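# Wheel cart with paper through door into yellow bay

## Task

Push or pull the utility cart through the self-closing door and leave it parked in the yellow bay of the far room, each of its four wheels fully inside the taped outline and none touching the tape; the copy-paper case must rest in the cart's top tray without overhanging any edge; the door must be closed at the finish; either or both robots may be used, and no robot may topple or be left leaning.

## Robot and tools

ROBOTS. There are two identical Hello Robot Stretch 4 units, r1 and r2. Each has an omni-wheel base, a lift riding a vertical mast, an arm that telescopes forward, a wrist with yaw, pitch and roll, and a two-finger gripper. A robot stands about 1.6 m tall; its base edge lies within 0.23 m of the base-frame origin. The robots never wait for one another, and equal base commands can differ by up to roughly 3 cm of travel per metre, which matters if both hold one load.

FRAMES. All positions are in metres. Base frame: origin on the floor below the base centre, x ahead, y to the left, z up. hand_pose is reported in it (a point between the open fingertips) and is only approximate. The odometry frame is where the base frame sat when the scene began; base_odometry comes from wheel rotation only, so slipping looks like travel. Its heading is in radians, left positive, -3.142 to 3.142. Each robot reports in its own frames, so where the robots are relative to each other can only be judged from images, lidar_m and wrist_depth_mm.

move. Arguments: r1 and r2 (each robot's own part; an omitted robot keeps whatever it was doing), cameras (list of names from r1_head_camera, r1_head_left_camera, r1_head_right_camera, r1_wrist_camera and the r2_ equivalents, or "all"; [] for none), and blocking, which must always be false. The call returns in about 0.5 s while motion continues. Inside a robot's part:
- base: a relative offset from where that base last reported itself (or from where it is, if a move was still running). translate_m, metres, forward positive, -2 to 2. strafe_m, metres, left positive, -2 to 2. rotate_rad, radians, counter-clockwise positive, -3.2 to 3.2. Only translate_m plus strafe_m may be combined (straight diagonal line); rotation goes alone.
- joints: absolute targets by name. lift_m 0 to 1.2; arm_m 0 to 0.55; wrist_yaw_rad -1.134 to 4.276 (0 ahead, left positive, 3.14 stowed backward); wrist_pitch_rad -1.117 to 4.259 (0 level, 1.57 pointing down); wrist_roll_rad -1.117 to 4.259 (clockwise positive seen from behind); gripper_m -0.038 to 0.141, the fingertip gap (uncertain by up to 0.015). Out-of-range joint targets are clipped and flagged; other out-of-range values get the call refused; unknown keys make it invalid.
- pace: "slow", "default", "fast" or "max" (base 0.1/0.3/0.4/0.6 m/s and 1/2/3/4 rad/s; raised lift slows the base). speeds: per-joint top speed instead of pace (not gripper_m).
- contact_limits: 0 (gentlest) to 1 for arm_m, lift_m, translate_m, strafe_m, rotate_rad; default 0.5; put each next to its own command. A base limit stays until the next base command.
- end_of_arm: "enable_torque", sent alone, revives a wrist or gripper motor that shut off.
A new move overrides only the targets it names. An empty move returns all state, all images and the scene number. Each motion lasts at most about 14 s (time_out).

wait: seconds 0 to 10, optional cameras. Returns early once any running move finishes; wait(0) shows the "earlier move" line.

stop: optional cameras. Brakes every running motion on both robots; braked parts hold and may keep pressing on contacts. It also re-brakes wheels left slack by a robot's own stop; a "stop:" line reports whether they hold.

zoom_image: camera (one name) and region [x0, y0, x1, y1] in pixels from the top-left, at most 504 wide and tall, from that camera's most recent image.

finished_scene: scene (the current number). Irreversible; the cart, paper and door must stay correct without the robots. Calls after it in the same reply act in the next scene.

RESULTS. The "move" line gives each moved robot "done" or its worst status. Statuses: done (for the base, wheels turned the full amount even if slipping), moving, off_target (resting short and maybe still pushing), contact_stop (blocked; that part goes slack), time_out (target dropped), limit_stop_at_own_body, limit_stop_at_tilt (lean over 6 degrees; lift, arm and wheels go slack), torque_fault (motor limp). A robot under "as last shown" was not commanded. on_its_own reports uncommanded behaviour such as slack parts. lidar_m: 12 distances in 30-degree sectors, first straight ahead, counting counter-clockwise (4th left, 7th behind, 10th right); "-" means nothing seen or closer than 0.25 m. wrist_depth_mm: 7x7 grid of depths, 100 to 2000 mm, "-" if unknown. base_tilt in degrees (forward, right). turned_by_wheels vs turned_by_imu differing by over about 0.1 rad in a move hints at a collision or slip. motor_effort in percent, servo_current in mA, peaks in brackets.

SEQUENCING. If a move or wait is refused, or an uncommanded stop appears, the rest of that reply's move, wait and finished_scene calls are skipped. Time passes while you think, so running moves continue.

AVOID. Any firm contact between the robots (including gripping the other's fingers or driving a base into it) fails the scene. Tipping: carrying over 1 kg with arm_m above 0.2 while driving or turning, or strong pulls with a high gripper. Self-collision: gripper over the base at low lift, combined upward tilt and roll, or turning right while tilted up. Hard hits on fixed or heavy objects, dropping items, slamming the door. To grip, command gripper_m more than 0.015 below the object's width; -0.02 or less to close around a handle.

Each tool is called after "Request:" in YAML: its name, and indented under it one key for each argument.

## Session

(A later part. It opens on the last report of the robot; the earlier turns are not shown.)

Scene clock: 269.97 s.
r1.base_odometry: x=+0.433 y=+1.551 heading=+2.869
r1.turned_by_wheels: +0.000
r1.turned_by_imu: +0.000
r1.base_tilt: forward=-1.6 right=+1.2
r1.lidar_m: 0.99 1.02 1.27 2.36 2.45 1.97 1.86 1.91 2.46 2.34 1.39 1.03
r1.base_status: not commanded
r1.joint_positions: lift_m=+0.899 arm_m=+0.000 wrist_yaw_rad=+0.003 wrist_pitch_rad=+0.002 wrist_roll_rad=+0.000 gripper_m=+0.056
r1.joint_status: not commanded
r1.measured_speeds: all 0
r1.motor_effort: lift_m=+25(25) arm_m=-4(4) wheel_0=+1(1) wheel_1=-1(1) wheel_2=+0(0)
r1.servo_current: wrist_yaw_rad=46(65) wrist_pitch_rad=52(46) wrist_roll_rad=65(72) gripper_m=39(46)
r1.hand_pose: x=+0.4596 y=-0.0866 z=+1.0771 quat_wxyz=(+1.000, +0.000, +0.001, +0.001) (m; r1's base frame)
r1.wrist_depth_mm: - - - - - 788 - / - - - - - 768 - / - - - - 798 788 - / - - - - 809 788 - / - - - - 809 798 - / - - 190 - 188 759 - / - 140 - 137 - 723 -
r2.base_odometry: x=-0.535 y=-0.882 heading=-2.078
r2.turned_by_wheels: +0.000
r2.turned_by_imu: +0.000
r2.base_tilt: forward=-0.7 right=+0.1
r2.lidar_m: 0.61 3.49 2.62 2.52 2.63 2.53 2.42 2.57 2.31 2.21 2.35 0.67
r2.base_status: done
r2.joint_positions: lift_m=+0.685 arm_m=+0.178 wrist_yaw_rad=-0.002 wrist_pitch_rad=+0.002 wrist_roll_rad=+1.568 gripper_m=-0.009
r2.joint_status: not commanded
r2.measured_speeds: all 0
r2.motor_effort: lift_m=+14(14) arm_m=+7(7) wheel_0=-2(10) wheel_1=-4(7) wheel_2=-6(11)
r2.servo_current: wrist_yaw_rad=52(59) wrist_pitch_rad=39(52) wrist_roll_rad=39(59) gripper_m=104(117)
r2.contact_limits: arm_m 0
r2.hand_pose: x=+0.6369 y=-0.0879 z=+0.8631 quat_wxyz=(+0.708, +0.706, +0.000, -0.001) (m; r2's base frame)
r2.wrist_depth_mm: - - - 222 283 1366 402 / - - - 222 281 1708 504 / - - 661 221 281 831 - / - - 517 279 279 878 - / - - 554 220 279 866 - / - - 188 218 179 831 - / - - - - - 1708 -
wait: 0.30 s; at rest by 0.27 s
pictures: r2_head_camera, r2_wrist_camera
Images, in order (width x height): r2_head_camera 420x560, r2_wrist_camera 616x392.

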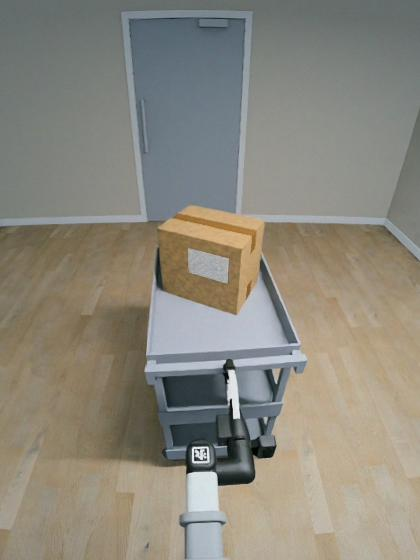

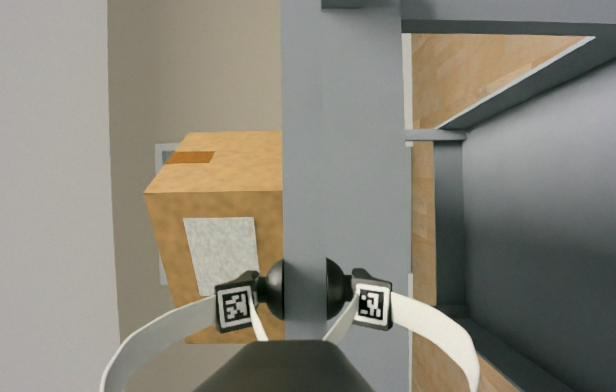

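Request:
move:
  blocking: false
  r2: {"joints":{"gripper_m":0.1}}

Request:
wait:
  seconds: 1.3

Request:
move:
  blocking: false
  r2: {"joints":{"arm_m":0.0}}

Request:
wait:
  seconds: 1.5

Request:
move:
  blocking: false
  r2: {"base":{"strafe_m":0.8},"joints":{"lift_m":0.95,"wrist_roll_rad":0.0}}

Request:
wait:
  seconds: 5

Request:
wait:
  seconds: 0.3
  cameras: ["r2_head_camera","r2_wrist_camera","r2_head_right_camera"]

Scene clock: 333.33 s.
move: r2 moving
r1: as last shown
r1.base_tilt: forward=-1.6 right=+1.3
r1.lidar_m: 1.00 1.04 1.28 2.36 2.45 1.97 1.84 1.92 2.45 2.33 1.39 1.03
r1.servo_current: wrist_yaw_rad=46(65) wrist_pitch_rad=46(46) wrist_roll_rad=39(65) gripper_m=39(46)
r1.wrist_depth_mm: - - - - - 768 - / - - - - - 768 - / - - - - 798 788 - / - - - - 798 788 - / - - - - 809 798 - / - - 190 - 187 768 - / - 141 - 137 - 723 -
r2.base_odometry: x=-0.535 y=-0.882 heading=-2.078
r2.turned_by_wheels: +0.000
r2.turned_by_imu: +0.000
r2.base_tilt: forward=-0.7 right=+0.1
r2.lidar_m: 0.61 3.48 2.58 2.51 2.62 2.53 2.42 2.58 2.31 2.22 2.34 0.67
r2.base_status: not commanded
r2.joint_positions: lift_m=+0.685 arm_m=+0.178 wrist_yaw_rad=-0.002 wrist_pitch_rad=+0.002 wrist_roll_rad=+1.568 gripper_m=+0.013
r2.joint_status: gripper_m moving
r2.measured_speeds: all 0
r2.motor_effort: lift_m=+14(14) arm_m=+7(7) wheel_0=-3(3) wheel_1=-4(5) wheel_2=-6(7)
r2.servo_current: wrist_yaw_rad=39(59) wrist_pitch_rad=33(46) wrist_roll_rad=39(59) gripper_m=117(117)
r2.contact_limits: arm_m 0
r2.hand_pose: x=+0.6369 y=-0.0879 z=+0.8631 quat_wxyz=(+0.708, +0.706, +0.000, -0.001) (m; r2's base frame)
r2.wrist_depth_mm: - - - 229 287 1397 319 / - - - 227 287 1708 521 / - - 676 225 286 831 - / - - 525 283 285 - - / - - 549 224 283 866 - / - - 194 221 183 - - / - - - - - - -
pictures: none

Scene clock: 334.63 s.
earlier move: r2 moving
r1.base_odometry: x=+0.433 y=+1.551 heading=+2.869
r1.turned_by_wheels: +0.000
r1.turned_by_imu: +0.000
r1.base_tilt: forward=-1.6 right=+1.3
r1.lidar_m: 0.98 1.02 1.25 2.36 2.44 1.98 1.85 1.94 2.49 2.34 1.40 1.02
r1.base_status: not commanded
r1.joint_positions: lift_m=+0.899 arm_m=+0.000 wrist_yaw_rad=+0.003 wrist_pitch_rad=+0.002 wrist_roll_rad=+0.000 gripper_m=+0.056
r1.joint_status: not commanded
r1.measured_speeds: all 0
r1.motor_effort: lift_m=+25(25) arm_m=-4(4) wheel_0=+1(1) wheel_1=-1(1) wheel_2=+0(0)
r1.servo_current: wrist_yaw_rad=59(65) wrist_pitch_rad=46(46) wrist_roll_rad=46(65) gripper_m=39(52)
r1.hand_pose: x=+0.4596 y=-0.0866 z=+1.0771 quat_wxyz=(+1.000, +0.000, +0.001, +0.001) (m; r1's base frame)
r1.wrist_depth_mm: - - - - - 768 - / - - - - - 778 - / - - - - 798 788 - / - - - - 809 788 - / - - - - 798 798 - / - - 190 - 187 759 - / - 141 - 137 - 723 -
r2.base_odometry: x=-0.535 y=-0.882 heading=-2.078
r2.turned_by_wheels: +0.000
r2.turned_by_imu: +0.000
r2.base_tilt: forward=-0.7 right=+0.1
r2.lidar_m: 0.62 3.49 2.63 2.50 2.63 2.53 2.44 2.57 2.29 2.21 2.35 0.66
r2.base_status: not commanded
r2.joint_positions: lift_m=+0.685 arm_m=+0.178 wrist_yaw_rad=-0.002 wrist_pitch_rad=+0.002 wrist_roll_rad=+1.568 gripper_m=+0.100
r2.joint_status: gripper_m moving
r2.measured_speeds: all 0
r2.motor_effort: lift_m=+14(14) arm_m=+7(7) wheel_0=-2(3) wheel_1=-4(5) wheel_2=-6(7)
r2.servo_current: wrist_yaw_rad=39(59) wrist_pitch_rad=46(52) wrist_roll_rad=46(65) gripper_m=46(117)
r2.contact_limits: arm_m 0
r2.hand_pose: x=+0.6369 y=-0.0879 z=+0.8631 quat_wxyz=(+0.708, +0.706, +0.000, -0.001) (m; r2's base frame)
r2.wrist_depth_mm: - - - 227 287 1366 407 / - - - 225 286 1708 521 / - - 668 286 286 831 - / - - 525 283 282 878 - / - - 544 283 283 878 - / - - 195 223 194 - - / - - - - - 1921 -
wait: 1.30 s; no rest
pictures: none

Scene clock: 335.13 s.
earlier move: r2 done
move: r2 moving
r1: as last shown
r1.base_tilt: forward=-1.6 right=+1.2
r1.lidar_m: 0.98 1.03 1.25 2.36 2.44 1.97 1.85 1.92 2.46 2.33 1.39 1.03
r1.motor_effort: lift_m=+25(25) arm_m=-4(4) wheel_0=+0(1) wheel_1=-1(1) wheel_2=+0(0)
r1.servo_current: wrist_yaw_rad=46(72) wrist_pitch_rad=46(46) wrist_roll_rad=52(59) gripper_m=39(46)
r1.wrist_depth_mm: - - - - - 778 - / - - - - - 778 - / - - - - 809 788 - / - - - - 798 798 - / - - - - 798 788 - / - - 190 - 187 768 - / - 141 - 137 - 723 -
r2.base_odometry: x=-0.535 y=-0.882 heading=-2.078
r2.turned_by_wheels: +0.000
r2.turned_by_imu: +0.000
r2.base_tilt: forward=-0.7 right=+0.0
r2.lidar_m: 0.60 3.48 2.61 2.47 2.63 2.53 2.44 2.52 2.29 2.22 2.32 0.66
r2.base_status: not commanded
r2.joint_positions: lift_m=+0.685 arm_m=+0.127 wrist_yaw_rad=-0.002 wrist_pitch_rad=+0.002 wrist_roll_rad=+1.568 gripper_m=+0.100
r2.joint_status: arm_m moving; the others done
r2.measured_speeds: translate_m=+0.000 strafe_m=+0.000 rotate_rad=+0.000 lift_m=+0.000 arm_m=-0.195 wrist_yaw_rad=+0.000 wrist_pitch_rad=+0.000 wrist_roll_rad=+0.000
r2.motor_effort: lift_m=+14(14) arm_m=-8(11) wheel_0=-2(3) wheel_1=-4(5) wheel_2=-6(7)
r2.servo_current: wrist_yaw_rad=46(52) wrist_pitch_rad=39(46) wrist_roll_rad=39(59) gripper_m=52(59)
r2.hand_pose: x=+0.5866 y=-0.0879 z=+0.8631 quat_wxyz=(+0.708, +0.706, +0.000, -0.001) (m; r2's base frame)
r2.wrist_depth_mm: - - - 325 332 336 332 / - - - 327 327 1708 - / - - 715 325 327 904 - / - - 559 324 327 917 - / - - 585 324 325 - - / - - 195 264 193 - - / - - - - - 1921 -
pictures: none

Scene clock: 336.27 s.
earlier move: r2 done
r1.base_odometry: x=+0.433 y=+1.551 heading=+2.869
r1.turned_by_wheels: +0.000
r1.turned_by_imu: +0.000
r1.base_tilt: forward=-1.6 right=+1.3
r1.lidar_m: 1.00 1.02 1.24 2.37 2.44 1.97 1.86 1.92 2.48 2.33 1.40 1.03
r1.base_status: not commanded
r1.joint_positions: lift_m=+0.899 arm_m=+0.000 wrist_yaw_rad=+0.003 wrist_pitch_rad=+0.002 wrist_roll_rad=+0.000 gripper_m=+0.056
r1.joint_status: not commanded
r1.measured_speeds: all 0
r1.motor_effort: lift_m=+25(25) arm_m=-4(4) wheel_0=+1(1) wheel_1=-1(1) wheel_2=+0(0)
r1.servo_current: wrist_yaw_rad=52(72) wrist_pitch_rad=39(46) wrist_roll_rad=52(72) gripper_m=39(46)
r1.hand_pose: x=+0.4596 y=-0.0866 z=+1.0771 quat_wxyz=(+1.000, +0.000, +0.001, +0.001) (m; r1's base frame)
r1.wrist_depth_mm: - - - - - 778 - / - - - - - 788 - / - - - - 788 788 - / - - - - 798 788 - / - - - - 798 798 - / - - 190 - 187 759 - / - 140 - 136 - 723 -
r2.base_odometry: x=-0.535 y=-0.882 heading=-2.078
r2.turned_by_wheels: +0.000
r2.turned_by_imu: +0.000
r2.base_tilt: forward=-0.6 right=+0.1
r2.lidar_m: 0.59 3.50 2.61 2.49 2.65 2.53 2.41 2.61 2.29 2.22 2.33 0.66
r2.base_status: not commanded
r2.joint_positions: lift_m=+0.685 arm_m=+0.000 wrist_yaw_rad=-0.002 wrist_pitch_rad=+0.002 wrist_roll_rad=+1.568 gripper_m=+0.100
r2.joint_status: all done
r2.measured_speeds: all 0
r2.motor_effort: lift_m=+14(14) arm_m=-7(11) wheel_0=-2(3) wheel_1=-4(5) wheel_2=-6(7)
r2.servo_current: wrist_yaw_rad=52(59) wrist_pitch_rad=46(46) wrist_roll_rad=46(59) gripper_m=52(59)
r2.hand_pose: x=+0.4593 y=-0.0879 z=+0.8631 quat_wxyz=(+0.708, +0.706, +0.000, -0.001) (m; r2's base frame)
r2.wrist_depth_mm: - - - - - 1708 1182 / - - - 462 - 1661 466 / - - - 459 - - 462 / - - 707 462 - - 462 / - - 741 715 455 - 459 / - - 193 455 193 - 455 / - - - - - 1863 455
wait: 1.13 of 1.5 s (r2 has come to rest)
pictures: none

Scene clock: 336.77 s.
move: r2 moving
r1: as last shown
r1.lidar_m: 0.99 1.01 1.26 2.35 2.44 1.97 1.84 1.92 2.49 2.35 1.41 1.04
r1.motor_effort: lift_m=+25(25) arm_m=-4(4) wheel_0=+0(1) wheel_1=-1(1) wheel_2=+0(0)
r1.servo_current: wrist_yaw_rad=65(65) wrist_pitch_rad=39(46) wrist_roll_rad=33(52) gripper_m=39(46)
r1.wrist_depth_mm: - - - - - 768 - / - - - - - 788 - / - - - - 809 798 - / - - - - 798 788 - / - - - - 809 798 - / - - 190 - 187 759 - / - 140 - 137 - 723 -
r2.base_odometry: x=-0.503 y=-0.899 heading=-2.078
r2.turned_by_wheels: +0.000
r2.turned_by_imu: +0.000
r2.base_tilt: forward=-0.7 right=+0.1
r2.lidar_m: 0.61 3.46 2.57 2.48 2.61 2.54 2.43 2.55 2.30 2.26 2.37 0.65
r2.base_status: strafe_m moving
r2.joint_positions: lift_m=+0.723 arm_m=+0.000 wrist_yaw_rad=-0.002 wrist_pitch_rad=+0.002 wrist_roll_rad=+0.981 gripper_m=+0.100
r2.joint_status: lift_m moving; wrist_roll_rad moving
r2.measured_speeds: translate_m=-0.001 strafe_m=+0.139 rotate_rad=+0.007 lift_m=+0.146 arm_m=+0.000 wrist_yaw_rad=+0.000 wrist_pitch_rad=+0.000 wrist_roll_rad=-1.820
r2.motor_effort: lift_m=+23(25) arm_m=-7(7) wheel_0=-14(14) wheel_1=+11(11) wheel_2=+0(5)
r2.servo_current: wrist_yaw_rad=46(59) wrist_pitch_rad=46(46) wrist_roll_rad=78(117) gripper_m=52(59)
r2.hand_pose: x=+0.4593 y=-0.0879 z=+0.9004 quat_wxyz=(+0.882, +0.471, +0.000, -0.001) (m; r2's base frame)
r2.wrist_depth_mm: - - - - - - - / - - - - - - 1863 / - - - 750 459 477 1576 / - - 778 707 462 1921 - / - - 820 750 462 - - / - - 193 399 188 - 462 / - - - - - - 466
pictures: none

Scene clock: 340.27 s.
earlier move: r2 done
r1.base_odometry: x=+0.433 y=+1.551 heading=+2.869
r1.turned_by_wheels: +0.000
r1.turned_by_imu: +0.000
r1.base_tilt: forward=-1.6 right=+1.3
r1.lidar_m: 0.95 1.02 1.27 2.37 2.45 1.98 1.86 1.93 2.47 2.35 1.38 1.04
r1.base_status: not commanded
r1.joint_positions: lift_m=+0.899 arm_m=+0.000 wrist_yaw_rad=+0.003 wrist_pitch_rad=+0.002 wrist_roll_rad=+0.000 gripper_m=+0.056
r1.joint_status: not commanded
r1.measured_speeds: all 0
r1.motor_effort: lift_m=+25(25) arm_m=-4(4) wheel_0=+0(1) wheel_1=-1(1) wheel_2=+0(0)
r1.servo_current: wrist_yaw_rad=46(65) wrist_pitch_rad=39(52) wrist_roll_rad=46(65) gripper_m=39(46)
r1.hand_pose: x=+0.4596 y=-0.0866 z=+1.0771 quat_wxyz=(+1.000, +0.000, +0.001, +0.001) (m; r1's base frame)
r1.wrist_depth_mm: - - - - - 778 - / - - - - - 778 - / - - - - 798 788 - / - - - - 809 778 - / - - - - 809 788 - / - - 191 - 188 768 - / - 140 - 136 - 732 -
r2.base_odometry: x=+0.164 y=-1.270 heading=-2.078
r2.turned_by_wheels: +0.000
r2.turned_by_imu: +0.000
r2.base_tilt: forward=-0.7 right=+0.1
r2.lidar_m: 3.35 2.41 1.80 1.70 1.81 2.53 2.42 2.53 3.12 3.02 0.91 0.92
r2.base_status: done
r2.joint_positions: lift_m=+0.950 arm_m=+0.000 wrist_yaw_rad=-0.002 wrist_pitch_rad=+0.002 wrist_roll_rad=+0.002 gripper_m=+0.100
r2.joint_status: all done
r2.measured_speeds: all 0
r2.motor_effort: lift_m=+21(26) arm_m=-7(7) wheel_0=-1(15) wheel_1=+1(13) wheel_2=+0(5)
r2.servo_current: wrist_yaw_rad=52(65) wrist_pitch_rad=39(46) wrist_roll_rad=52(117) gripper_m=46(59)
r2.hand_pose: x=+0.4593 y=-0.0879 z=+1.1275 quat_wxyz=(+1.000, +0.001, +0.001, -0.001) (m; r2's base frame)
r2.wrist_depth_mm: - - - - - - - / - - - - - - - / - - - - - - - / - - - - - - - / - - - - - - - / - - 195 - 195 - 809 / - - - - - - -
wait: 3.50 of 5 s (r2 has come to rest)
pictures: none

Scene clock: 340.57 s.
r1.base_odometry: x=+0.433 y=+1.551 heading=+2.869
r1.turned_by_wheels: +0.000
r1.turned_by_imu: +0.000
r1.base_tilt: forward=-1.6 right=+1.3
r1.lidar_m: 0.98 1.02 1.26 2.37 2.43 1.98 1.85 1.90 2.47 2.33 1.41 1.03
r1.base_status: not commanded
r1.joint_positions: lift_m=+0.899 arm_m=+0.000 wrist_yaw_rad=+0.003 wrist_pitch_rad=+0.002 wrist_roll_rad=+0.000 gripper_m=+0.056
r1.joint_status: not commanded
r1.measured_speeds: all 0
r1.motor_effort: lift_m=+25(25) arm_m=-4(4) wheel_0=+0(1) wheel_1=-1(1) wheel_2=+0(0)
r1.servo_current: wrist_yaw_rad=39(65) wrist_pitch_rad=39(52) wrist_roll_rad=59(65) gripper_m=33(46)
r1.hand_pose: x=+0.4596 y=-0.0866 z=+1.0771 quat_wxyz=(+1.000, +0.000, +0.001, +0.001) (m; r1's base frame)
r1.wrist_depth_mm: - - - - - 759 - / - - - - - 778 - / - - - - 798 788 - / - - - - 798 778 - / - - - - 798 788 - / - - 190 - 188 759 - / - 140 - 137 - 723 -
r2.base_odometry: x=+0.164 y=-1.270 heading=-2.078
r2.turned_by_wheels: +0.000
r2.turned_by_imu: +0.000
r2.base_tilt: forward=-0.7 right=+0.0
r2.lidar_m: 3.35 2.38 1.79 1.72 1.78 2.49 2.41 2.53 3.09 3.03 0.87 0.92
r2.base_status: done
r2.joint_positions: lift_m=+0.950 arm_m=+0.000 wrist_yaw_rad=-0.002 wrist_pitch_rad=+0.002 wrist_roll_rad=+0.002 gripper_m=+0.100
r2.joint_status: all done
r2.measured_speeds: all 0
r2.motor_effort: lift_m=+21(26) arm_m=-7(7) wheel_0=-1(15) wheel_1=+1(13) wheel_2=+0(5)
r2.servo_current: wrist_yaw_rad=46(65) wrist_pitch_rad=39(46) wrist_roll_rad=52(117) gripper_m=52(59)
r2.hand_pose: x=+0.4593 y=-0.0879 z=+1.1275 quat_wxyz=(+1.000, +0.001, +0.001, -0.001) (m; r2's base frame)
r2.wrist_depth_mm: - - - - - - - / - - - - - - - / - - - - - - - / - - - - - - - / - - - - - - - / - - 195 - 195 - 809 / - - - - - - -
wait: 0.30 s; at rest by 0.27 s
pictures: r2_head_camera, r2_head_right_camera, r2_wrist_camera
Images, in order (width x height): r2_head_camera 420x560, r2_head_right_camera 420x672, r2_wrist_camera 616x392.

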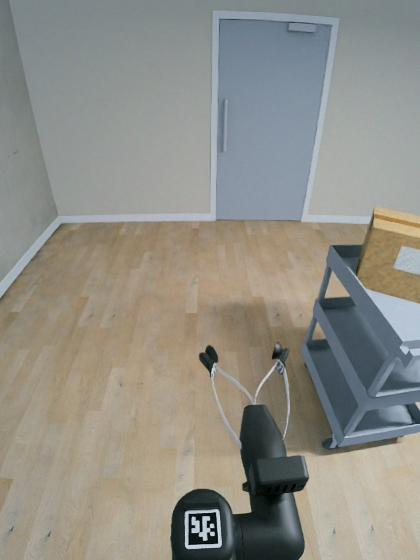

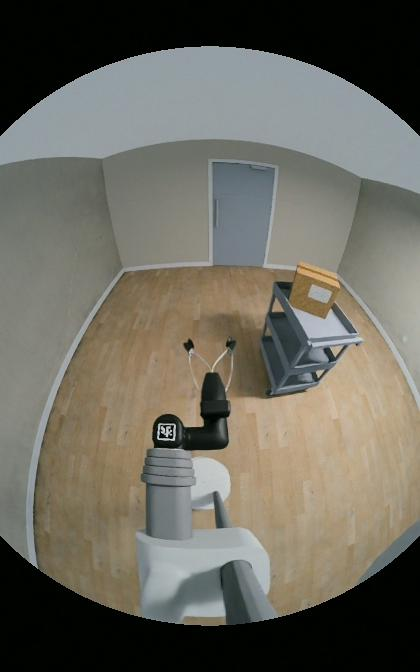

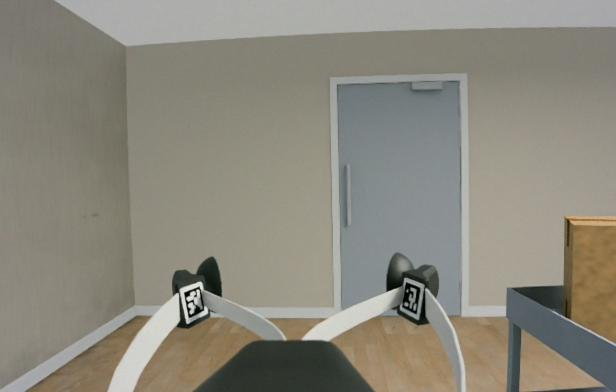

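Request:
zoom_image:
  camera: "r2_head_camera"
  region: [0, 0, 420, 300]

Request:
zoom_image:
  camera: "r2_wrist_camera"
  region: [100, 50, 500, 350]

Scaled by 1.200 from the camera's 420x560 image, which has a finer 1200x1600 frame.

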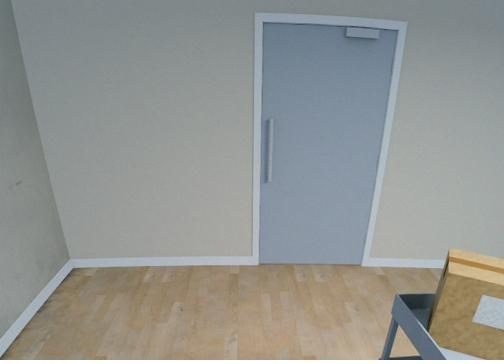

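Scaled by 1.260.

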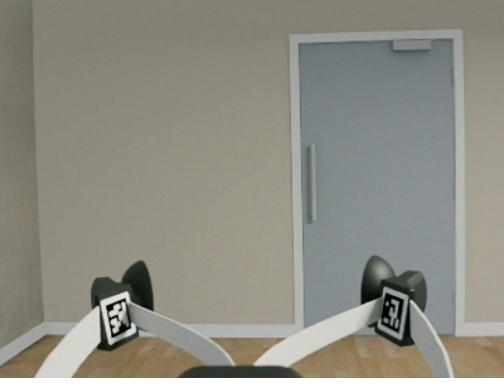

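Request:
move:
  blocking: false
  r2: {"base":{"translate_m":1.95,"strafe_m":-0.05},"joints":{"lift_m":0.91,"wrist_yaw_rad":-0.13}}

Request:
wait:
  seconds: 9

Request:
wait:
  seconds: 0.3
  cameras: ["r2_head_camera","r2_wrist_camera","r2_head_right_camera"]

Scene clock: 372.50 s.
move: r2 moving
r1: as last shown
r1.lidar_m: 0.98 1.02 1.28 2.36 2.44 1.98 1.85 1.92 2.47 2.32 1.37 1.03
r1.servo_current: wrist_yaw_rad=46(59) wrist_pitch_rad=39(46) wrist_roll_rad=39(65) gripper_m=39(46)
r1.wrist_depth_mm: - - - - - 788 - / - - - - - 788 - / - - - - 798 798 - / - - - - 798 788 - / - - - - 809 788 - / - - 190 - 187 759 - / - 140 - 136 - 723 -
r2.base_odometry: x=+0.149 y=-1.297 heading=-2.078
r2.turned_by_wheels: +0.000
r2.turned_by_imu: +0.000
r2.base_tilt: forward=-0.7 right=+0.1
r2.lidar_m: 3.31 2.39 1.78 1.72 1.79 2.51 2.44 2.54 3.11 3.02 0.90 0.90
r2.base_status: translate_m moving; strafe_m moving
r2.joint_positions: lift_m=+0.918 arm_m=+0.000 wrist_yaw_rad=-0.127 wrist_pitch_rad=+0.002 wrist_roll_rad=+0.002 gripper_m=+0.100
r2.joint_status: lift_m moving; wrist_yaw_rad moving
r2.measured_speeds: translate_m=+0.121 strafe_m=-0.004 rotate_rad=-0.004 lift_m=-0.073 arm_m=+0.000 wrist_yaw_rad=-0.001 wrist_pitch_rad=+0.000 wrist_roll_rad=+0.000
r2.motor_effort: lift_m=+13(19) arm_m=-7(7) wheel_0=+9(10) wheel_1=+8(8) wheel_2=-14(14)
r2.servo_current: wrist_yaw_rad=20(65) wrist_pitch_rad=39(46) wrist_roll_rad=52(52) gripper_m=52(59)
r2.hand_pose: x=+0.4461 y=-0.1233 z=+1.0958 quat_wxyz=(+0.998, +0.001, +0.001, -0.063) (m; r2's base frame)
r2.wrist_depth_mm: - - - - - - - / - - - - - - - / - - - - - - - / - - - - - - - / - - - - - - 831 / - - 195 - 195 878 820 / - - - - - - 707
pictures: none

Scene clock: 380.00 s.
earlier move: r2 done
r1.base_odometry: x=+0.433 y=+1.551 heading=+2.869
r1.turned_by_wheels: +0.000
r1.turned_by_imu: +0.000
r1.base_tilt: forward=-1.6 right=+1.3
r1.lidar_m: 0.99 1.00 1.25 2.36 2.43 1.97 1.83 1.91 2.47 2.34 1.40 1.04
r1.base_status: not commanded
r1.joint_positions: lift_m=+0.899 arm_m=+0.000 wrist_yaw_rad=+0.003 wrist_pitch_rad=+0.002 wrist_roll_rad=+0.000 gripper_m=+0.056
r1.joint_status: not commanded
r1.measured_speeds: all 0
r1.motor_effort: lift_m=+25(25) arm_m=-4(4) wheel_0=+1(1) wheel_1=-1(1) wheel_2=+0(0)
r1.servo_current: wrist_yaw_rad=59(72) wrist_pitch_rad=46(52) wrist_roll_rad=46(72) gripper_m=39(52)
r1.hand_pose: x=+0.4596 y=-0.0866 z=+1.0771 quat_wxyz=(+1.000, +0.000, +0.001, +0.001) (m; r1's base frame)
r1.wrist_depth_mm: - - - - - 768 - / - - - - - 788 - / - - - - 788 798 - / - - - - 809 788 - / - - - - 809 788 - / - - 190 - 187 759 - / - 140 - 137 - 732 -
r2.base_odometry: x=-0.827 y=-2.950 heading=-2.078
r2.turned_by_wheels: +0.000
r2.turned_by_imu: +0.003
r2.base_tilt: forward=-0.7 right=+0.1
r2.lidar_m: 1.40 1.52 1.78 1.71 1.81 2.56 - 0.86 0.92 3.01 2.01 1.50
r2.base_status: done
r2.joint_positions: lift_m=+0.910 arm_m=+0.000 wrist_yaw_rad=-0.127 wrist_pitch_rad=+0.002 wrist_roll_rad=+0.002 gripper_m=+0.100
r2.joint_status: all done
r2.measured_speeds: all 0
r2.motor_effort: lift_m=+15(19) arm_m=-7(7) wheel_0=+4(12) wheel_1=+2(8) wheel_2=-4(14)
r2.servo_current: wrist_yaw_rad=52(72) wrist_pitch_rad=39(52) wrist_roll_rad=52(65) gripper_m=46(59)
r2.hand_pose: x=+0.4460 y=-0.1233 z=+1.0880 quat_wxyz=(+0.998, +0.001, +0.001, -0.064) (m; r2's base frame)
r2.wrist_depth_mm: - - - - - - - / - - - - - - - / - - - - - - - / - - - - - - - / - - - - - - - / - - 189 - 185 - - / - - - - - - -
wait: 7.50 of 9 s (r2 has come to rest)
pictures: none

Scene clock: 380.30 s.
r1.base_odometry: x=+0.433 y=+1.551 heading=+2.869
r1.turned_by_wheels: +0.000
r1.turned_by_imu: +0.000
r1.base_tilt: forward=-1.6 right=+1.3
r1.lidar_m: 0.97 1.03 1.29 2.37 2.46 1.97 1.84 1.91 2.44 2.34 1.40 1.03
r1.base_status: not commanded
r1.joint_positions: lift_m=+0.899 arm_m=+0.000 wrist_yaw_rad=+0.003 wrist_pitch_rad=+0.002 wrist_roll_rad=+0.000 gripper_m=+0.056
r1.joint_status: not commanded
r1.measured_speeds: all 0
r1.motor_effort: lift_m=+25(25) arm_m=-4(4) wheel_0=+0(1) wheel_1=-1(1) wheel_2=+0(0)
r1.servo_current: wrist_yaw_rad=59(72) wrist_pitch_rad=46(52) wrist_roll_rad=59(72) gripper_m=46(52)
r1.hand_pose: x=+0.4596 y=-0.0866 z=+1.0771 quat_wxyz=(+1.000, +0.000, +0.001, +0.001) (m; r1's base frame)
r1.wrist_depth_mm: - - - - - 778 - / - - - - - 788 - / - - - - 798 788 - / - - - - 798 798 - / - - - - 798 798 - / - - 190 - 187 768 - / - 141 - 137 - 723 -
r2.base_odometry: x=-0.827 y=-2.950 heading=-2.078
r2.turned_by_wheels: +0.000
r2.turned_by_imu: +0.000
r2.base_tilt: forward=-0.7 right=+0.1
r2.lidar_m: 1.40 1.55 1.77 1.69 1.81 2.56 - 0.86 0.90 3.01 2.03 1.46
r2.base_status: done
r2.joint_positions: lift_m=+0.910 arm_m=+0.000 wrist_yaw_rad=-0.127 wrist_pitch_rad=+0.002 wrist_roll_rad=+0.002 gripper_m=+0.100
r2.joint_status: all done
r2.measured_speeds: all 0
r2.motor_effort: lift_m=+15(19) arm_m=-7(7) wheel_0=+3(12) wheel_1=+2(8) wheel_2=-4(14)
r2.servo_current: wrist_yaw_rad=33(72) wrist_pitch_rad=39(52) wrist_roll_rad=46(65) gripper_m=52(59)
r2.hand_pose: x=+0.4460 y=-0.1233 z=+1.0880 quat_wxyz=(+0.998, +0.001, +0.001, -0.064) (m; r2's base frame)
r2.wrist_depth_mm: - - - - - - - / - - - - - - - / - - - - - - - / - - - - - - - / - - - - - - - / - - 189 - 185 - - / - - - - - - -
wait: 0.30 s; at rest by 0.27 s
pictures: r2_head_camera, r2_head_right_camera, r2_wrist_camera
Images, in order (width x height): r2_head_camera 420x560, r2_head_right_camera 420x672, r2_wrist_camera 616x392.

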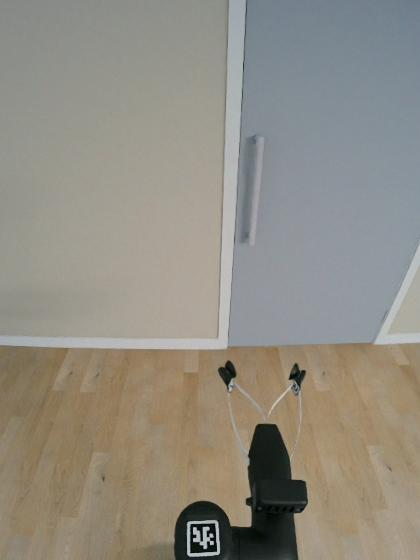

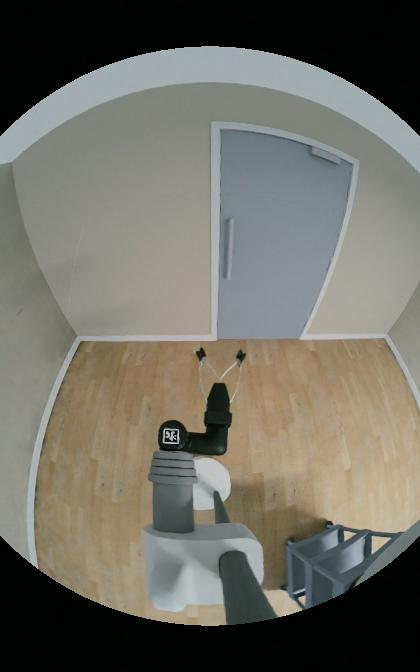

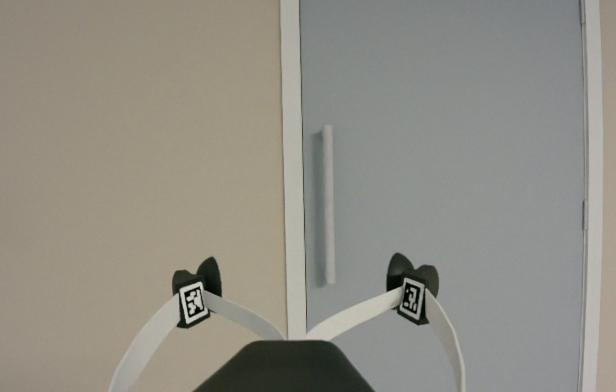

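Request:
move:
  blocking: false
  r2: {"base":{"translate_m":0.6,"strafe_m":-0.05}}

Request:
wait:
  seconds: 5

Request:
wait:
  seconds: 0.3
  cameras: ["r2_head_camera","r2_wrist_camera"]

Scene clock: 393.37 s.
move: r2 moving
r1: as last shown
r1.lidar_m: 0.99 1.01 1.24 2.38 2.43 1.95 1.85 1.93 2.48 2.33 1.40 1.02
r1.motor_effort: lift_m=+25(25) arm_m=-4(4) wheel_0=+1(1) wheel_1=-1(1) wheel_2=+0(0)
r1.servo_current: wrist_yaw_rad=59(65) wrist_pitch_rad=39(46) wrist_roll_rad=46(65) gripper_m=39(46)
r1.wrist_depth_mm: - - - - - 778 - / - - - - - 778 - / - - - - 798 798 - / - - - - 809 778 - / - - - - 809 788 - / - - 190 - 187 759 - / - 140 - 137 - 715 -
r2.base_odometry: x=-0.844 y=-2.976 heading=-2.078
r2.turned_by_wheels: +0.000
r2.turned_by_imu: +0.001
r2.base_tilt: forward=-0.7 right=+0.1
r2.lidar_m: 1.36 1.50 1.77 1.70 1.82 2.56 - 0.88 0.96 3.02 1.96 1.46
r2.base_status: translate_m moving; strafe_m moving
r2.joint_positions: lift_m=+0.910 arm_m=+0.000 wrist_yaw_rad=-0.127 wrist_pitch_rad=+0.002 wrist_roll_rad=+0.002 gripper_m=+0.100
r2.joint_status: not commanded
r2.measured_speeds: translate_m=+0.122 strafe_m=-0.010 rotate_rad=-0.003 lift_m=+0.000 arm_m=+0.000 wrist_yaw_rad=+0.000 wrist_pitch_rad=+0.000 wrist_roll_rad=+0.000
r2.motor_effort: lift_m=+15(15) arm_m=-7(7) wheel_0=+6(8) wheel_1=+6(9) wheel_2=-12(12)
r2.servo_current: wrist_yaw_rad=52(52) wrist_pitch_rad=39(46) wrist_roll_rad=52(65) gripper_m=52(52)
r2.hand_pose: x=+0.4460 y=-0.1233 z=+1.0880 quat_wxyz=(+0.998, +0.001, +0.001, -0.064) (m; r2's base frame)
r2.wrist_depth_mm: - - - - - - - / - - - - - - - / - - - - - - - / - - - - - - - / - - - - - - - / - - 189 - 185 - - / - - - - - - -
pictures: none

Scene clock: 396.37 s.
earlier move: r2 done
r1.base_odometry: x=+0.433 y=+1.551 heading=+2.869
r1.turned_by_wheels: +0.000
r1.turned_by_imu: +0.000
r1.base_tilt: forward=-1.6 right=+1.3
r1.lidar_m: 0.99 1.03 1.28 2.36 2.44 1.97 1.85 1.93 2.47 2.35 1.41 1.05
r1.base_status: not commanded
r1.joint_positions: lift_m=+0.899 arm_m=+0.000 wrist_yaw_rad=+0.003 wrist_pitch_rad=+0.002 wrist_roll_rad=+0.000 gripper_m=+0.056
r1.joint_status: not commanded
r1.measured_speeds: all 0
r1.motor_effort: lift_m=+25(25) arm_m=-4(4) wheel_0=+0(1) wheel_1=+0(1) wheel_2=+0(0)
r1.servo_current: wrist_yaw_rad=33(78) wrist_pitch_rad=39(52) wrist_roll_rad=46(65) gripper_m=39(52)
r1.hand_pose: x=+0.4596 y=-0.0866 z=+1.0771 quat_wxyz=(+1.000, +0.000, +0.001, +0.001) (m; r1's base frame)
r1.wrist_depth_mm: - - - - - 768 - / - - - - - 768 - / - - - - 798 788 - / - - - - 798 788 - / - - - - 798 809 - / - - 190 - 188 750 - / - 141 - 137 - 723 -
r2.base_odometry: x=-1.162 y=-3.450 heading=-2.078
r2.turned_by_wheels: +0.000
r2.turned_by_imu: +0.001
r2.base_tilt: forward=-0.7 right=+0.1
r2.lidar_m: 0.81 0.91 1.29 1.73 1.86 2.59 - 1.34 3.10 3.01 1.17 0.82
r2.base_status: done
r2.joint_positions: lift_m=+0.910 arm_m=+0.000 wrist_yaw_rad=-0.127 wrist_pitch_rad=+0.002 wrist_roll_rad=+0.002 gripper_m=+0.100
r2.joint_status: not commanded
r2.measured_speeds: all 0
r2.motor_effort: lift_m=+15(15) arm_m=-7(7) wheel_0=+3(12) wheel_1=+5(9) wheel_2=-5(14)
r2.servo_current: wrist_yaw_rad=46(52) wrist_pitch_rad=39(46) wrist_roll_rad=39(65) gripper_m=52(59)
r2.hand_pose: x=+0.4460 y=-0.1233 z=+1.0880 quat_wxyz=(+0.998, +0.001, +0.001, -0.064) (m; r2's base frame)
r2.wrist_depth_mm: - - - 627 - - - / - - - 609 - - - / - - - - - - - / - - - - - - - / - - - - 569 - - / - - 189 162 186 - - / - - - - - - -
wait: 3.00 of 5 s (r2 has come to rest)
pictures: none

Scene clock: 396.67 s.
r1.base_odometry: x=+0.433 y=+1.551 heading=+2.869
r1.turned_by_wheels: +0.000
r1.turned_by_imu: +0.000
r1.base_tilt: forward=-1.6 right=+1.3
r1.lidar_m: 0.98 1.03 1.23 2.38 2.41 1.98 1.86 1.90 2.46 2.34 1.41 1.01
r1.base_status: not commanded
r1.joint_positions: lift_m=+0.899 arm_m=+0.000 wrist_yaw_rad=+0.003 wrist_pitch_rad=+0.002 wrist_roll_rad=+0.000 gripper_m=+0.056
r1.joint_status: not commanded
r1.measured_speeds: all 0
r1.motor_effort: lift_m=+25(25) arm_m=-4(4) wheel_0=+1(1) wheel_1=-1(1) wheel_2=+0(0)
r1.servo_current: wrist_yaw_rad=59(78) wrist_pitch_rad=33(52) wrist_roll_rad=52(65) gripper_m=39(52)
r1.hand_pose: x=+0.4596 y=-0.0866 z=+1.0771 quat_wxyz=(+1.000, +0.000, +0.001, +0.001) (m; r1's base frame)
r1.wrist_depth_mm: - - - - - 768 - / - - - - - 778 - / - - - - 788 788 - / - - - - 788 798 - / - - - - 809 798 - / - - 190 - 188 768 - / - 140 - 137 - 732 -
r2.base_odometry: x=-1.162 y=-3.450 heading=-2.078
r2.turned_by_wheels: +0.000
r2.turned_by_imu: +0.000
r2.base_tilt: forward=-0.7 right=+0.0
r2.lidar_m: 0.80 0.89 1.25 1.71 1.86 2.59 - 1.33 3.07 2.99 1.19 0.83
r2.base_status: done
r2.joint_positions: lift_m=+0.910 arm_m=+0.000 wrist_yaw_rad=-0.127 wrist_pitch_rad=+0.002 wrist_roll_rad=+0.002 gripper_m=+0.100
r2.joint_status: not commanded
r2.measured_speeds: all 0
r2.motor_effort: lift_m=+15(15) arm_m=-7(7) wheel_0=+3(12) wheel_1=+5(9) wheel_2=-5(14)
r2.servo_current: wrist_yaw_rad=39(52) wrist_pitch_rad=39(46) wrist_roll_rad=39(65) gripper_m=52(59)
r2.hand_pose: x=+0.4460 y=-0.1233 z=+1.0880 quat_wxyz=(+0.998, +0.001, +0.001, -0.064) (m; r2's base frame)
r2.wrist_depth_mm: - - - 627 - - - / - - - 615 - - - / - - - - - - - / - - - - - - - / - - - - 564 - - / - - 189 162 186 - - / - - - - - - -
wait: 0.30 s; at rest by 0.27 s
pictures: r2_head_camera, r2_wrist_camera
Images, in order (width x height): r2_head_camera 420x560, r2_wrist_camera 616x392.

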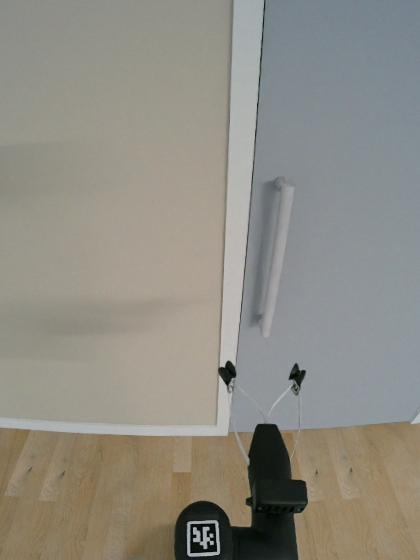

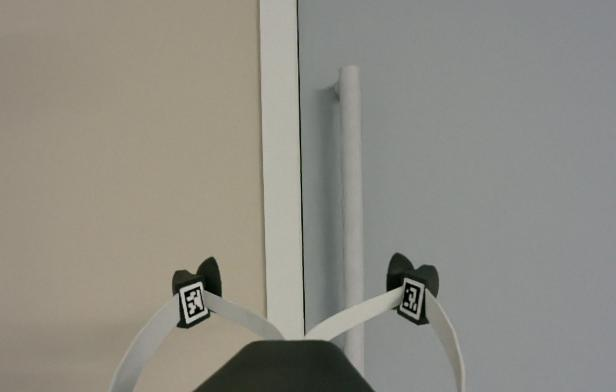

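Request:
move:
  blocking: false
  r2: {"base":{"strafe_m":-0.13},"joints":{"wrist_yaw_rad":-0.03}}

Request:
wait:
  seconds: 1.5

Request:
wait:
  seconds: 0.3
  cameras: ["r2_head_camera","r2_wrist_camera"]

Scene clock: 405.73 s.
move: r2 moving
r1: as last shown
r1.lidar_m: 0.98 1.02 1.26 2.37 2.46 1.96 1.87 1.94 2.47 2.33 1.39 1.02
r1.motor_effort: lift_m=+25(25) arm_m=-4(4) wheel_0=+0(1) wheel_1=-1(1) wheel_2=+0(0)
r1.servo_current: wrist_yaw_rad=59(59) wrist_pitch_rad=46(46) wrist_roll_rad=52(65) gripper_m=39(46)
r1.wrist_depth_mm: - - - - - 768 - / - - - - - 778 - / - - - - 788 788 - / - - - - 798 798 - / - - - - 820 798 - / - - 190 - 187 759 - / - 140 - 137 - 723 -
r2.base_odometry: x=-1.193 y=-3.433 heading=-2.078
r2.turned_by_wheels: +0.000
r2.turned_by_imu: +0.001
r2.base_tilt: forward=-0.7 right=+0.1
r2.lidar_m: 0.82 0.89 1.27 1.77 1.87 2.63 - 1.34 3.05 2.97 1.21 0.87
r2.base_status: strafe_m moving
r2.joint_positions: lift_m=+0.910 arm_m=+0.000 wrist_yaw_rad=-0.033 wrist_pitch_rad=+0.002 wrist_roll_rad=+0.002 gripper_m=+0.100
r2.joint_status: wrist_yaw_rad moving
r2.measured_speeds: translate_m=+0.000 strafe_m=-0.140 rotate_rad=+0.003 lift_m=+0.000 arm_m=+0.000 wrist_yaw_rad=+0.001 wrist_pitch_rad=+0.000 wrist_roll_rad=+0.000
r2.motor_effort: lift_m=+15(15) arm_m=-7(7) wheel_0=+7(13) wheel_1=-10(10) wheel_2=-1(4)
r2.servo_current: wrist_yaw_rad=33(78) wrist_pitch_rad=39(46) wrist_roll_rad=52(65) gripper_m=46(52)
r2.hand_pose: x=+0.4564 y=-0.0969 z=+1.0880 quat_wxyz=(+1.000, +0.001, +0.001, -0.016) (m; r2's base frame)
r2.wrist_depth_mm: - - - - - - - / - - - - - - - / - - - 615 - - - / - - - 627 549 - - / - - - 627 549 - - / - - 189 - 191 - - / - - - - - - -
pictures: none

Scene clock: 406.87 s.
earlier move: r2 done
r1.base_odometry: x=+0.433 y=+1.551 heading=+2.869
r1.turned_by_wheels: +0.000
r1.turned_by_imu: +0.000
r1.base_tilt: forward=-1.6 right=+1.3
r1.lidar_m: 0.98 1.02 1.26 2.36 2.43 1.96 1.87 1.90 2.46 2.34 1.41 1.04
r1.base_status: not commanded
r1.joint_positions: lift_m=+0.899 arm_m=+0.000 wrist_yaw_rad=+0.003 wrist_pitch_rad=+0.002 wrist_roll_rad=+0.000 gripper_m=+0.056
r1.joint_status: not commanded
r1.measured_speeds: all 0
r1.motor_effort: lift_m=+25(25) arm_m=-4(4) wheel_0=+0(1) wheel_1=-1(1) wheel_2=+0(0)
r1.servo_current: wrist_yaw_rad=59(59) wrist_pitch_rad=46(46) wrist_roll_rad=39(65) gripper_m=39(46)
r1.hand_pose: x=+0.4596 y=-0.0866 z=+1.0771 quat_wxyz=(+1.000, +0.000, +0.001, +0.001) (m; r1's base frame)
r1.wrist_depth_mm: - - - - - 768 - / - - - - - 778 - / - - - - 798 788 - / - - - - 809 798 - / - - - - 809 788 - / - - 190 - 187 759 - / - 140 - 137 - 715 -
r2.base_odometry: x=-1.275 y=-3.387 heading=-2.078
r2.turned_by_wheels: +0.000
r2.turned_by_imu: +0.000
r2.base_tilt: forward=-0.7 right=+0.1
r2.lidar_m: 0.80 0.91 1.30 1.86 1.99 2.78 1.65 1.30 2.97 2.88 1.14 0.89
r2.base_status: done
r2.joint_positions: lift_m=+0.910 arm_m=+0.000 wrist_yaw_rad=-0.033 wrist_pitch_rad=+0.002 wrist_roll_rad=+0.002 gripper_m=+0.100
r2.joint_status: all done
r2.measured_speeds: all 0
r2.motor_effort: lift_m=+14(15) arm_m=-6(7) wheel_0=+2(13) wheel_1=-1(11) wheel_2=+0(4)
r2.servo_current: wrist_yaw_rad=46(78) wrist_pitch_rad=46(46) wrist_roll_rad=52(65) gripper_m=59(59)
r2.hand_pose: x=+0.4564 y=-0.0968 z=+1.0880 quat_wxyz=(+1.000, +0.001, +0.001, -0.016) (m; r2's base frame)
r2.wrist_depth_mm: - - 621 - - - - / - - 621 539 - - - / - - 621 544 - - - / - - - 549 - - - / - - - - - - - / - - 189 162 186 - - / - - - - - - -
wait: 1.13 of 1.5 s (r2 has come to rest)
pictures: none

Scene clock: 407.17 s.
r1.base_odometry: x=+0.433 y=+1.551 heading=+2.869
r1.turned_by_wheels: +0.000
r1.turned_by_imu: +0.000
r1.base_tilt: forward=-1.6 right=+1.3
r1.lidar_m: 0.99 1.01 1.27 2.36 2.42 1.94 1.84 1.94 2.46 2.34 1.41 1.04
r1.base_status: not commanded
r1.joint_positions: lift_m=+0.899 arm_m=+0.000 wrist_yaw_rad=+0.003 wrist_pitch_rad=+0.002 wrist_roll_rad=+0.000 gripper_m=+0.056
r1.joint_status: not commanded
r1.measured_speeds: all 0
r1.motor_effort: lift_m=+25(25) arm_m=-4(4) wheel_0=+1(1) wheel_1=+0(1) wheel_2=+0(0)
r1.servo_current: wrist_yaw_rad=46(59) wrist_pitch_rad=39(46) wrist_roll_rad=52(65) gripper_m=39(46)
r1.hand_pose: x=+0.4596 y=-0.0866 z=+1.0771 quat_wxyz=(+1.000, +0.000, +0.001, +0.001) (m; r1's base frame)
r1.wrist_depth_mm: - - - - - 768 - / - - - - - 798 - / - - - - 788 788 - / - - - - 798 788 - / - - - - 809 788 - / - - 190 - 188 768 - / - 141 - 136 - 715 -
r2.base_odometry: x=-1.275 y=-3.387 heading=-2.078
r2.turned_by_wheels: +0.000
r2.turned_by_imu: +0.000
r2.base_tilt: forward=-0.7 right=+0.1
r2.lidar_m: 0.76 0.90 1.26 1.88 1.97 2.77 1.63 1.29 2.97 2.87 1.19 0.88
r2.base_status: done
r2.joint_positions: lift_m=+0.910 arm_m=+0.000 wrist_yaw_rad=-0.033 wrist_pitch_rad=+0.002 wrist_roll_rad=+0.002 gripper_m=+0.100
r2.joint_status: all done
r2.measured_speeds: all 0
r2.motor_effort: lift_m=+15(15) arm_m=-6(7) wheel_0=+3(13) wheel_1=-1(11) wheel_2=+0(4)
r2.servo_current: wrist_yaw_rad=39(78) wrist_pitch_rad=39(46) wrist_roll_rad=46(65) gripper_m=52(59)
r2.hand_pose: x=+0.4564 y=-0.0968 z=+1.0880 quat_wxyz=(+1.000, +0.001, +0.001, -0.016) (m; r2's base frame)
r2.wrist_depth_mm: - - 634 - - - - / - - 621 544 - - - / - - 621 549 - - - / - - - 549 - - - / - - - - - - - / - - 188 162 185 - - / - - - - - - -
wait: 0.30 s; at rest by 0.27 s
pictures: r2_head_camera, r2_wrist_camera
Images, in order (width x height): r2_head_camera 420x560, r2_wrist_camera 616x392.

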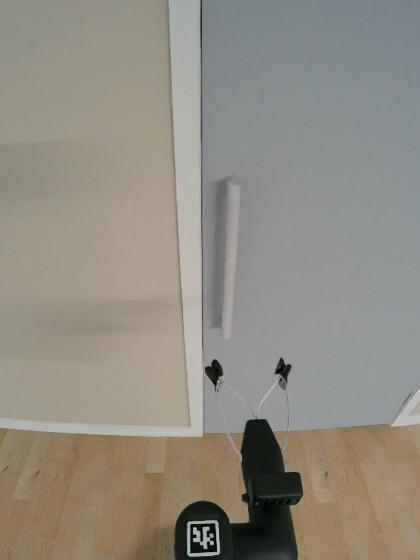

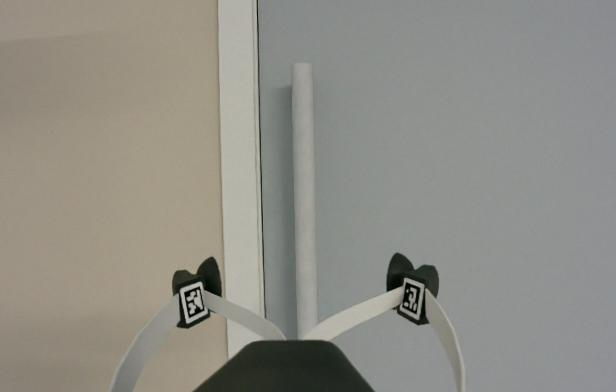

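Request:
move:
  blocking: false
  r2: {"joints":{"arm_m":0.24},"speeds":{"arm_m":0.25},"contact_limits":{"arm_m":0.1}}

Request:
wait:
  seconds: 1.8

Request:
wait:
  seconds: 0.3
  cameras: ["r2_head_camera","r2_wrist_camera"]

Scene clock: 413.33 s.
move: r2 moving
r1: as last shown
r1.lidar_m: 0.98 1.02 1.25 2.37 2.43 1.96 1.86 1.92 2.48 2.33 1.38 1.02
r1.motor_effort: lift_m=+25(25) arm_m=-4(4) wheel_0=+1(1) wheel_1=-1(1) wheel_2=+0(0)
r1.servo_current: wrist_yaw_rad=33(59) wrist_pitch_rad=46(52) wrist_roll_rad=46(78) gripper_m=39(39)
r1.wrist_depth_mm: - - - - - 778 - / - - - - - 788 - / - - - - 788 788 - / - - - - 809 788 - / - - - - 798 788 - / - - 190 - 187 768 - / - 140 - 137 - 723 -
r2.base_odometry: x=-1.275 y=-3.387 heading=-2.078
r2.turned_by_wheels: +0.000
r2.turned_by_imu: +0.000
r2.base_tilt: forward=-0.7 right=+0.1
r2.lidar_m: 0.80 0.89 1.25 1.87 2.01 2.78 1.64 1.30 2.96 2.86 1.18 0.87
r2.base_status: not commanded
r2.joint_positions: lift_m=+0.910 arm_m=+0.051 wrist_yaw_rad=-0.033 wrist_pitch_rad=+0.002 wrist_roll_rad=+0.002 gripper_m=+0.100
r2.joint_status: arm_m moving
r2.measured_speeds: translate_m=+0.000 strafe_m=+0.000 rotate_rad=+0.000 lift_m=+0.000 arm_m=+0.195 wrist_yaw_rad=+0.000 wrist_pitch_rad=+0.000 wrist_roll_rad=+0.000
r2.motor_effort: lift_m=+15(15) arm_m=+6(11) wheel_0=+2(3) wheel_1=-1(2) wheel_2=+0(0)
r2.servo_current: wrist_yaw_rad=52(52) wrist_pitch_rad=33(46) wrist_roll_rad=46(52) gripper_m=46(52)
r2.contact_limits: arm_m 0.1
r2.hand_pose: x=+0.5068 y=-0.0968 z=+1.0880 quat_wxyz=(+1.000, +0.001, +0.001, -0.016) (m; r2's base frame)
r2.wrist_depth_mm: - - 559 - - - - / - - 559 500 - - - / - - 574 500 - - - / - - 569 504 - - - / - - 580 508 - - - / - - 193 508 185 - - / - - - - - - -
pictures: none

Scene clock: 414.70 s.
earlier move: r2 done
r1.base_odometry: x=+0.433 y=+1.551 heading=+2.869
r1.turned_by_wheels: +0.000
r1.turned_by_imu: +0.000
r1.base_tilt: forward=-1.6 right=+1.3
r1.lidar_m: 0.97 1.02 1.26 2.37 2.43 1.97 1.84 1.91 2.49 2.34 1.40 1.03
r1.base_status: not commanded
r1.joint_positions: lift_m=+0.899 arm_m=+0.000 wrist_yaw_rad=+0.003 wrist_pitch_rad=+0.002 wrist_roll_rad=+0.000 gripper_m=+0.056
r1.joint_status: not commanded
r1.measured_speeds: all 0
r1.motor_effort: lift_m=+25(25) arm_m=-4(4) wheel_0=+1(1) wheel_1=-1(1) wheel_2=+0(0)
r1.servo_current: wrist_yaw_rad=65(78) wrist_pitch_rad=46(52) wrist_roll_rad=65(78) gripper_m=39(46)
r1.hand_pose: x=+0.4596 y=-0.0866 z=+1.0771 quat_wxyz=(+1.000, +0.000, +0.001, +0.001) (m; r1's base frame)
r1.wrist_depth_mm: - - - - - 778 - / - - - - - 778 - / - - - - 788 798 - / - - - - 798 788 - / - - - - 809 809 - / - - 190 - 187 759 - / - 140 - 136 - 723 -
r2.base_odometry: x=-1.275 y=-3.387 heading=-2.078
r2.turned_by_wheels: +0.000
r2.turned_by_imu: +0.000
r2.base_tilt: forward=-0.7 right=+0.0
r2.lidar_m: 0.78 0.89 1.24 1.87 1.97 2.78 1.65 1.30 2.96 2.87 1.18 0.87
r2.base_status: not commanded
r2.joint_positions: lift_m=+0.910 arm_m=+0.240 wrist_yaw_rad=-0.033 wrist_pitch_rad=+0.002 wrist_roll_rad=+0.002 gripper_m=+0.100
r2.joint_status: all done
r2.measured_speeds: all 0
r2.motor_effort: lift_m=+15(15) arm_m=+7(12) wheel_0=+2(3) wheel_1=-1(2) wheel_2=+0(0)
r2.servo_current: wrist_yaw_rad=52(59) wrist_pitch_rad=39(46) wrist_roll_rad=46(65) gripper_m=52(59)
r2.contact_limits: arm_m 0.1
r2.hand_pose: x=+0.6961 y=-0.0968 z=+1.0880 quat_wxyz=(+1.000, +0.001, +0.001, -0.016) (m; r2's base frame)
r2.wrist_depth_mm: 389 387 370 379 377 373 368 / 392 389 375 382 382 375 373 / 397 392 377 384 382 377 375 / 397 394 382 382 384 379 377 / 402 397 382 387 384 382 379 / 404 399 197 315 195 387 379 / 404 402 384 - 389 389 382
wait: 1.37 of 1.8 s (r2 has come to rest)
pictures: none

Scene clock: 415.00 s.
r1.base_odometry: x=+0.433 y=+1.551 heading=+2.869
r1.turned_by_wheels: +0.000
r1.turned_by_imu: +0.000
r1.base_tilt: forward=-1.6 right=+1.3
r1.lidar_m: 1.00 1.02 1.29 2.37 2.42 1.96 1.84 1.93 2.46 2.34 1.40 1.04
r1.base_status: not commanded
r1.joint_positions: lift_m=+0.899 arm_m=+0.000 wrist_yaw_rad=+0.003 wrist_pitch_rad=+0.002 wrist_roll_rad=+0.000 gripper_m=+0.056
r1.joint_status: not commanded
r1.measured_speeds: all 0
r1.motor_effort: lift_m=+25(25) arm_m=-4(4) wheel_0=+0(1) wheel_1=-1(1) wheel_2=+0(0)
r1.servo_current: wrist_yaw_rad=46(78) wrist_pitch_rad=39(52) wrist_roll_rad=39(78) gripper_m=46(46)
r1.hand_pose: x=+0.4596 y=-0.0866 z=+1.0771 quat_wxyz=(+1.000, +0.000, +0.001, +0.001) (m; r1's base frame)
r1.wrist_depth_mm: - - - - - 768 - / - - - - - 788 - / - - - - 809 788 - / - - - - 788 788 - / - - - - 809 788 - / - - 190 - 188 759 - / - 140 - 137 - 723 -
r2.base_odometry: x=-1.275 y=-3.387 heading=-2.078
r2.turned_by_wheels: +0.000
r2.turned_by_imu: +0.000
r2.base_tilt: forward=-0.6 right=+0.1
r2.lidar_m: 0.79 0.91 1.29 1.87 1.98 2.79 1.62 1.32 2.99 2.88 1.17 0.87
r2.base_status: not commanded
r2.joint_positions: lift_m=+0.910 arm_m=+0.240 wrist_yaw_rad=-0.033 wrist_pitch_rad=+0.002 wrist_roll_rad=+0.002 gripper_m=+0.100
r2.joint_status: all done
r2.measured_speeds: all 0
r2.motor_effort: lift_m=+15(15) arm_m=+7(12) wheel_0=+3(3) wheel_1=-1(2) wheel_2=+0(0)
r2.servo_current: wrist_yaw_rad=39(59) wrist_pitch_rad=46(46) wrist_roll_rad=46(65) gripper_m=46(59)
r2.contact_limits: arm_m 0.1
r2.hand_pose: x=+0.6961 y=-0.0968 z=+1.0880 quat_wxyz=(+1.000, +0.001, +0.001, -0.016) (m; r2's base frame)
r2.wrist_depth_mm: 389 389 373 377 375 373 370 / 392 389 375 382 379 375 370 / 394 394 377 384 379 379 375 / 394 394 379 384 384 379 377 / 399 397 379 387 382 382 377 / 402 399 198 314 196 387 384 / 407 402 387 - 392 387 382
wait: 0.30 s; at rest by 0.27 s
pictures: r2_head_camera, r2_wrist_camera
Images, in order (width x height): r2_head_camera 420x560, r2_wrist_camera 616x392.

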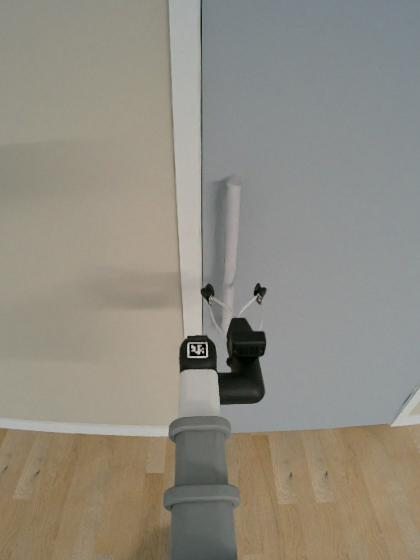

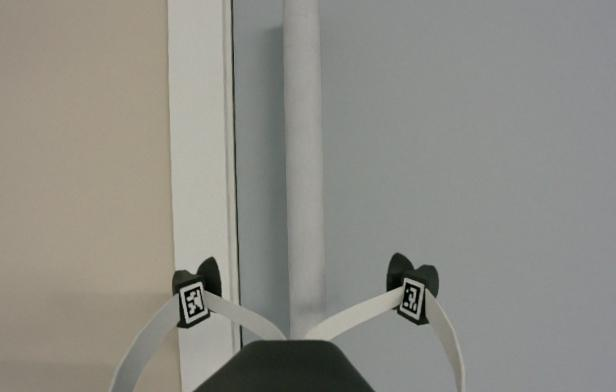

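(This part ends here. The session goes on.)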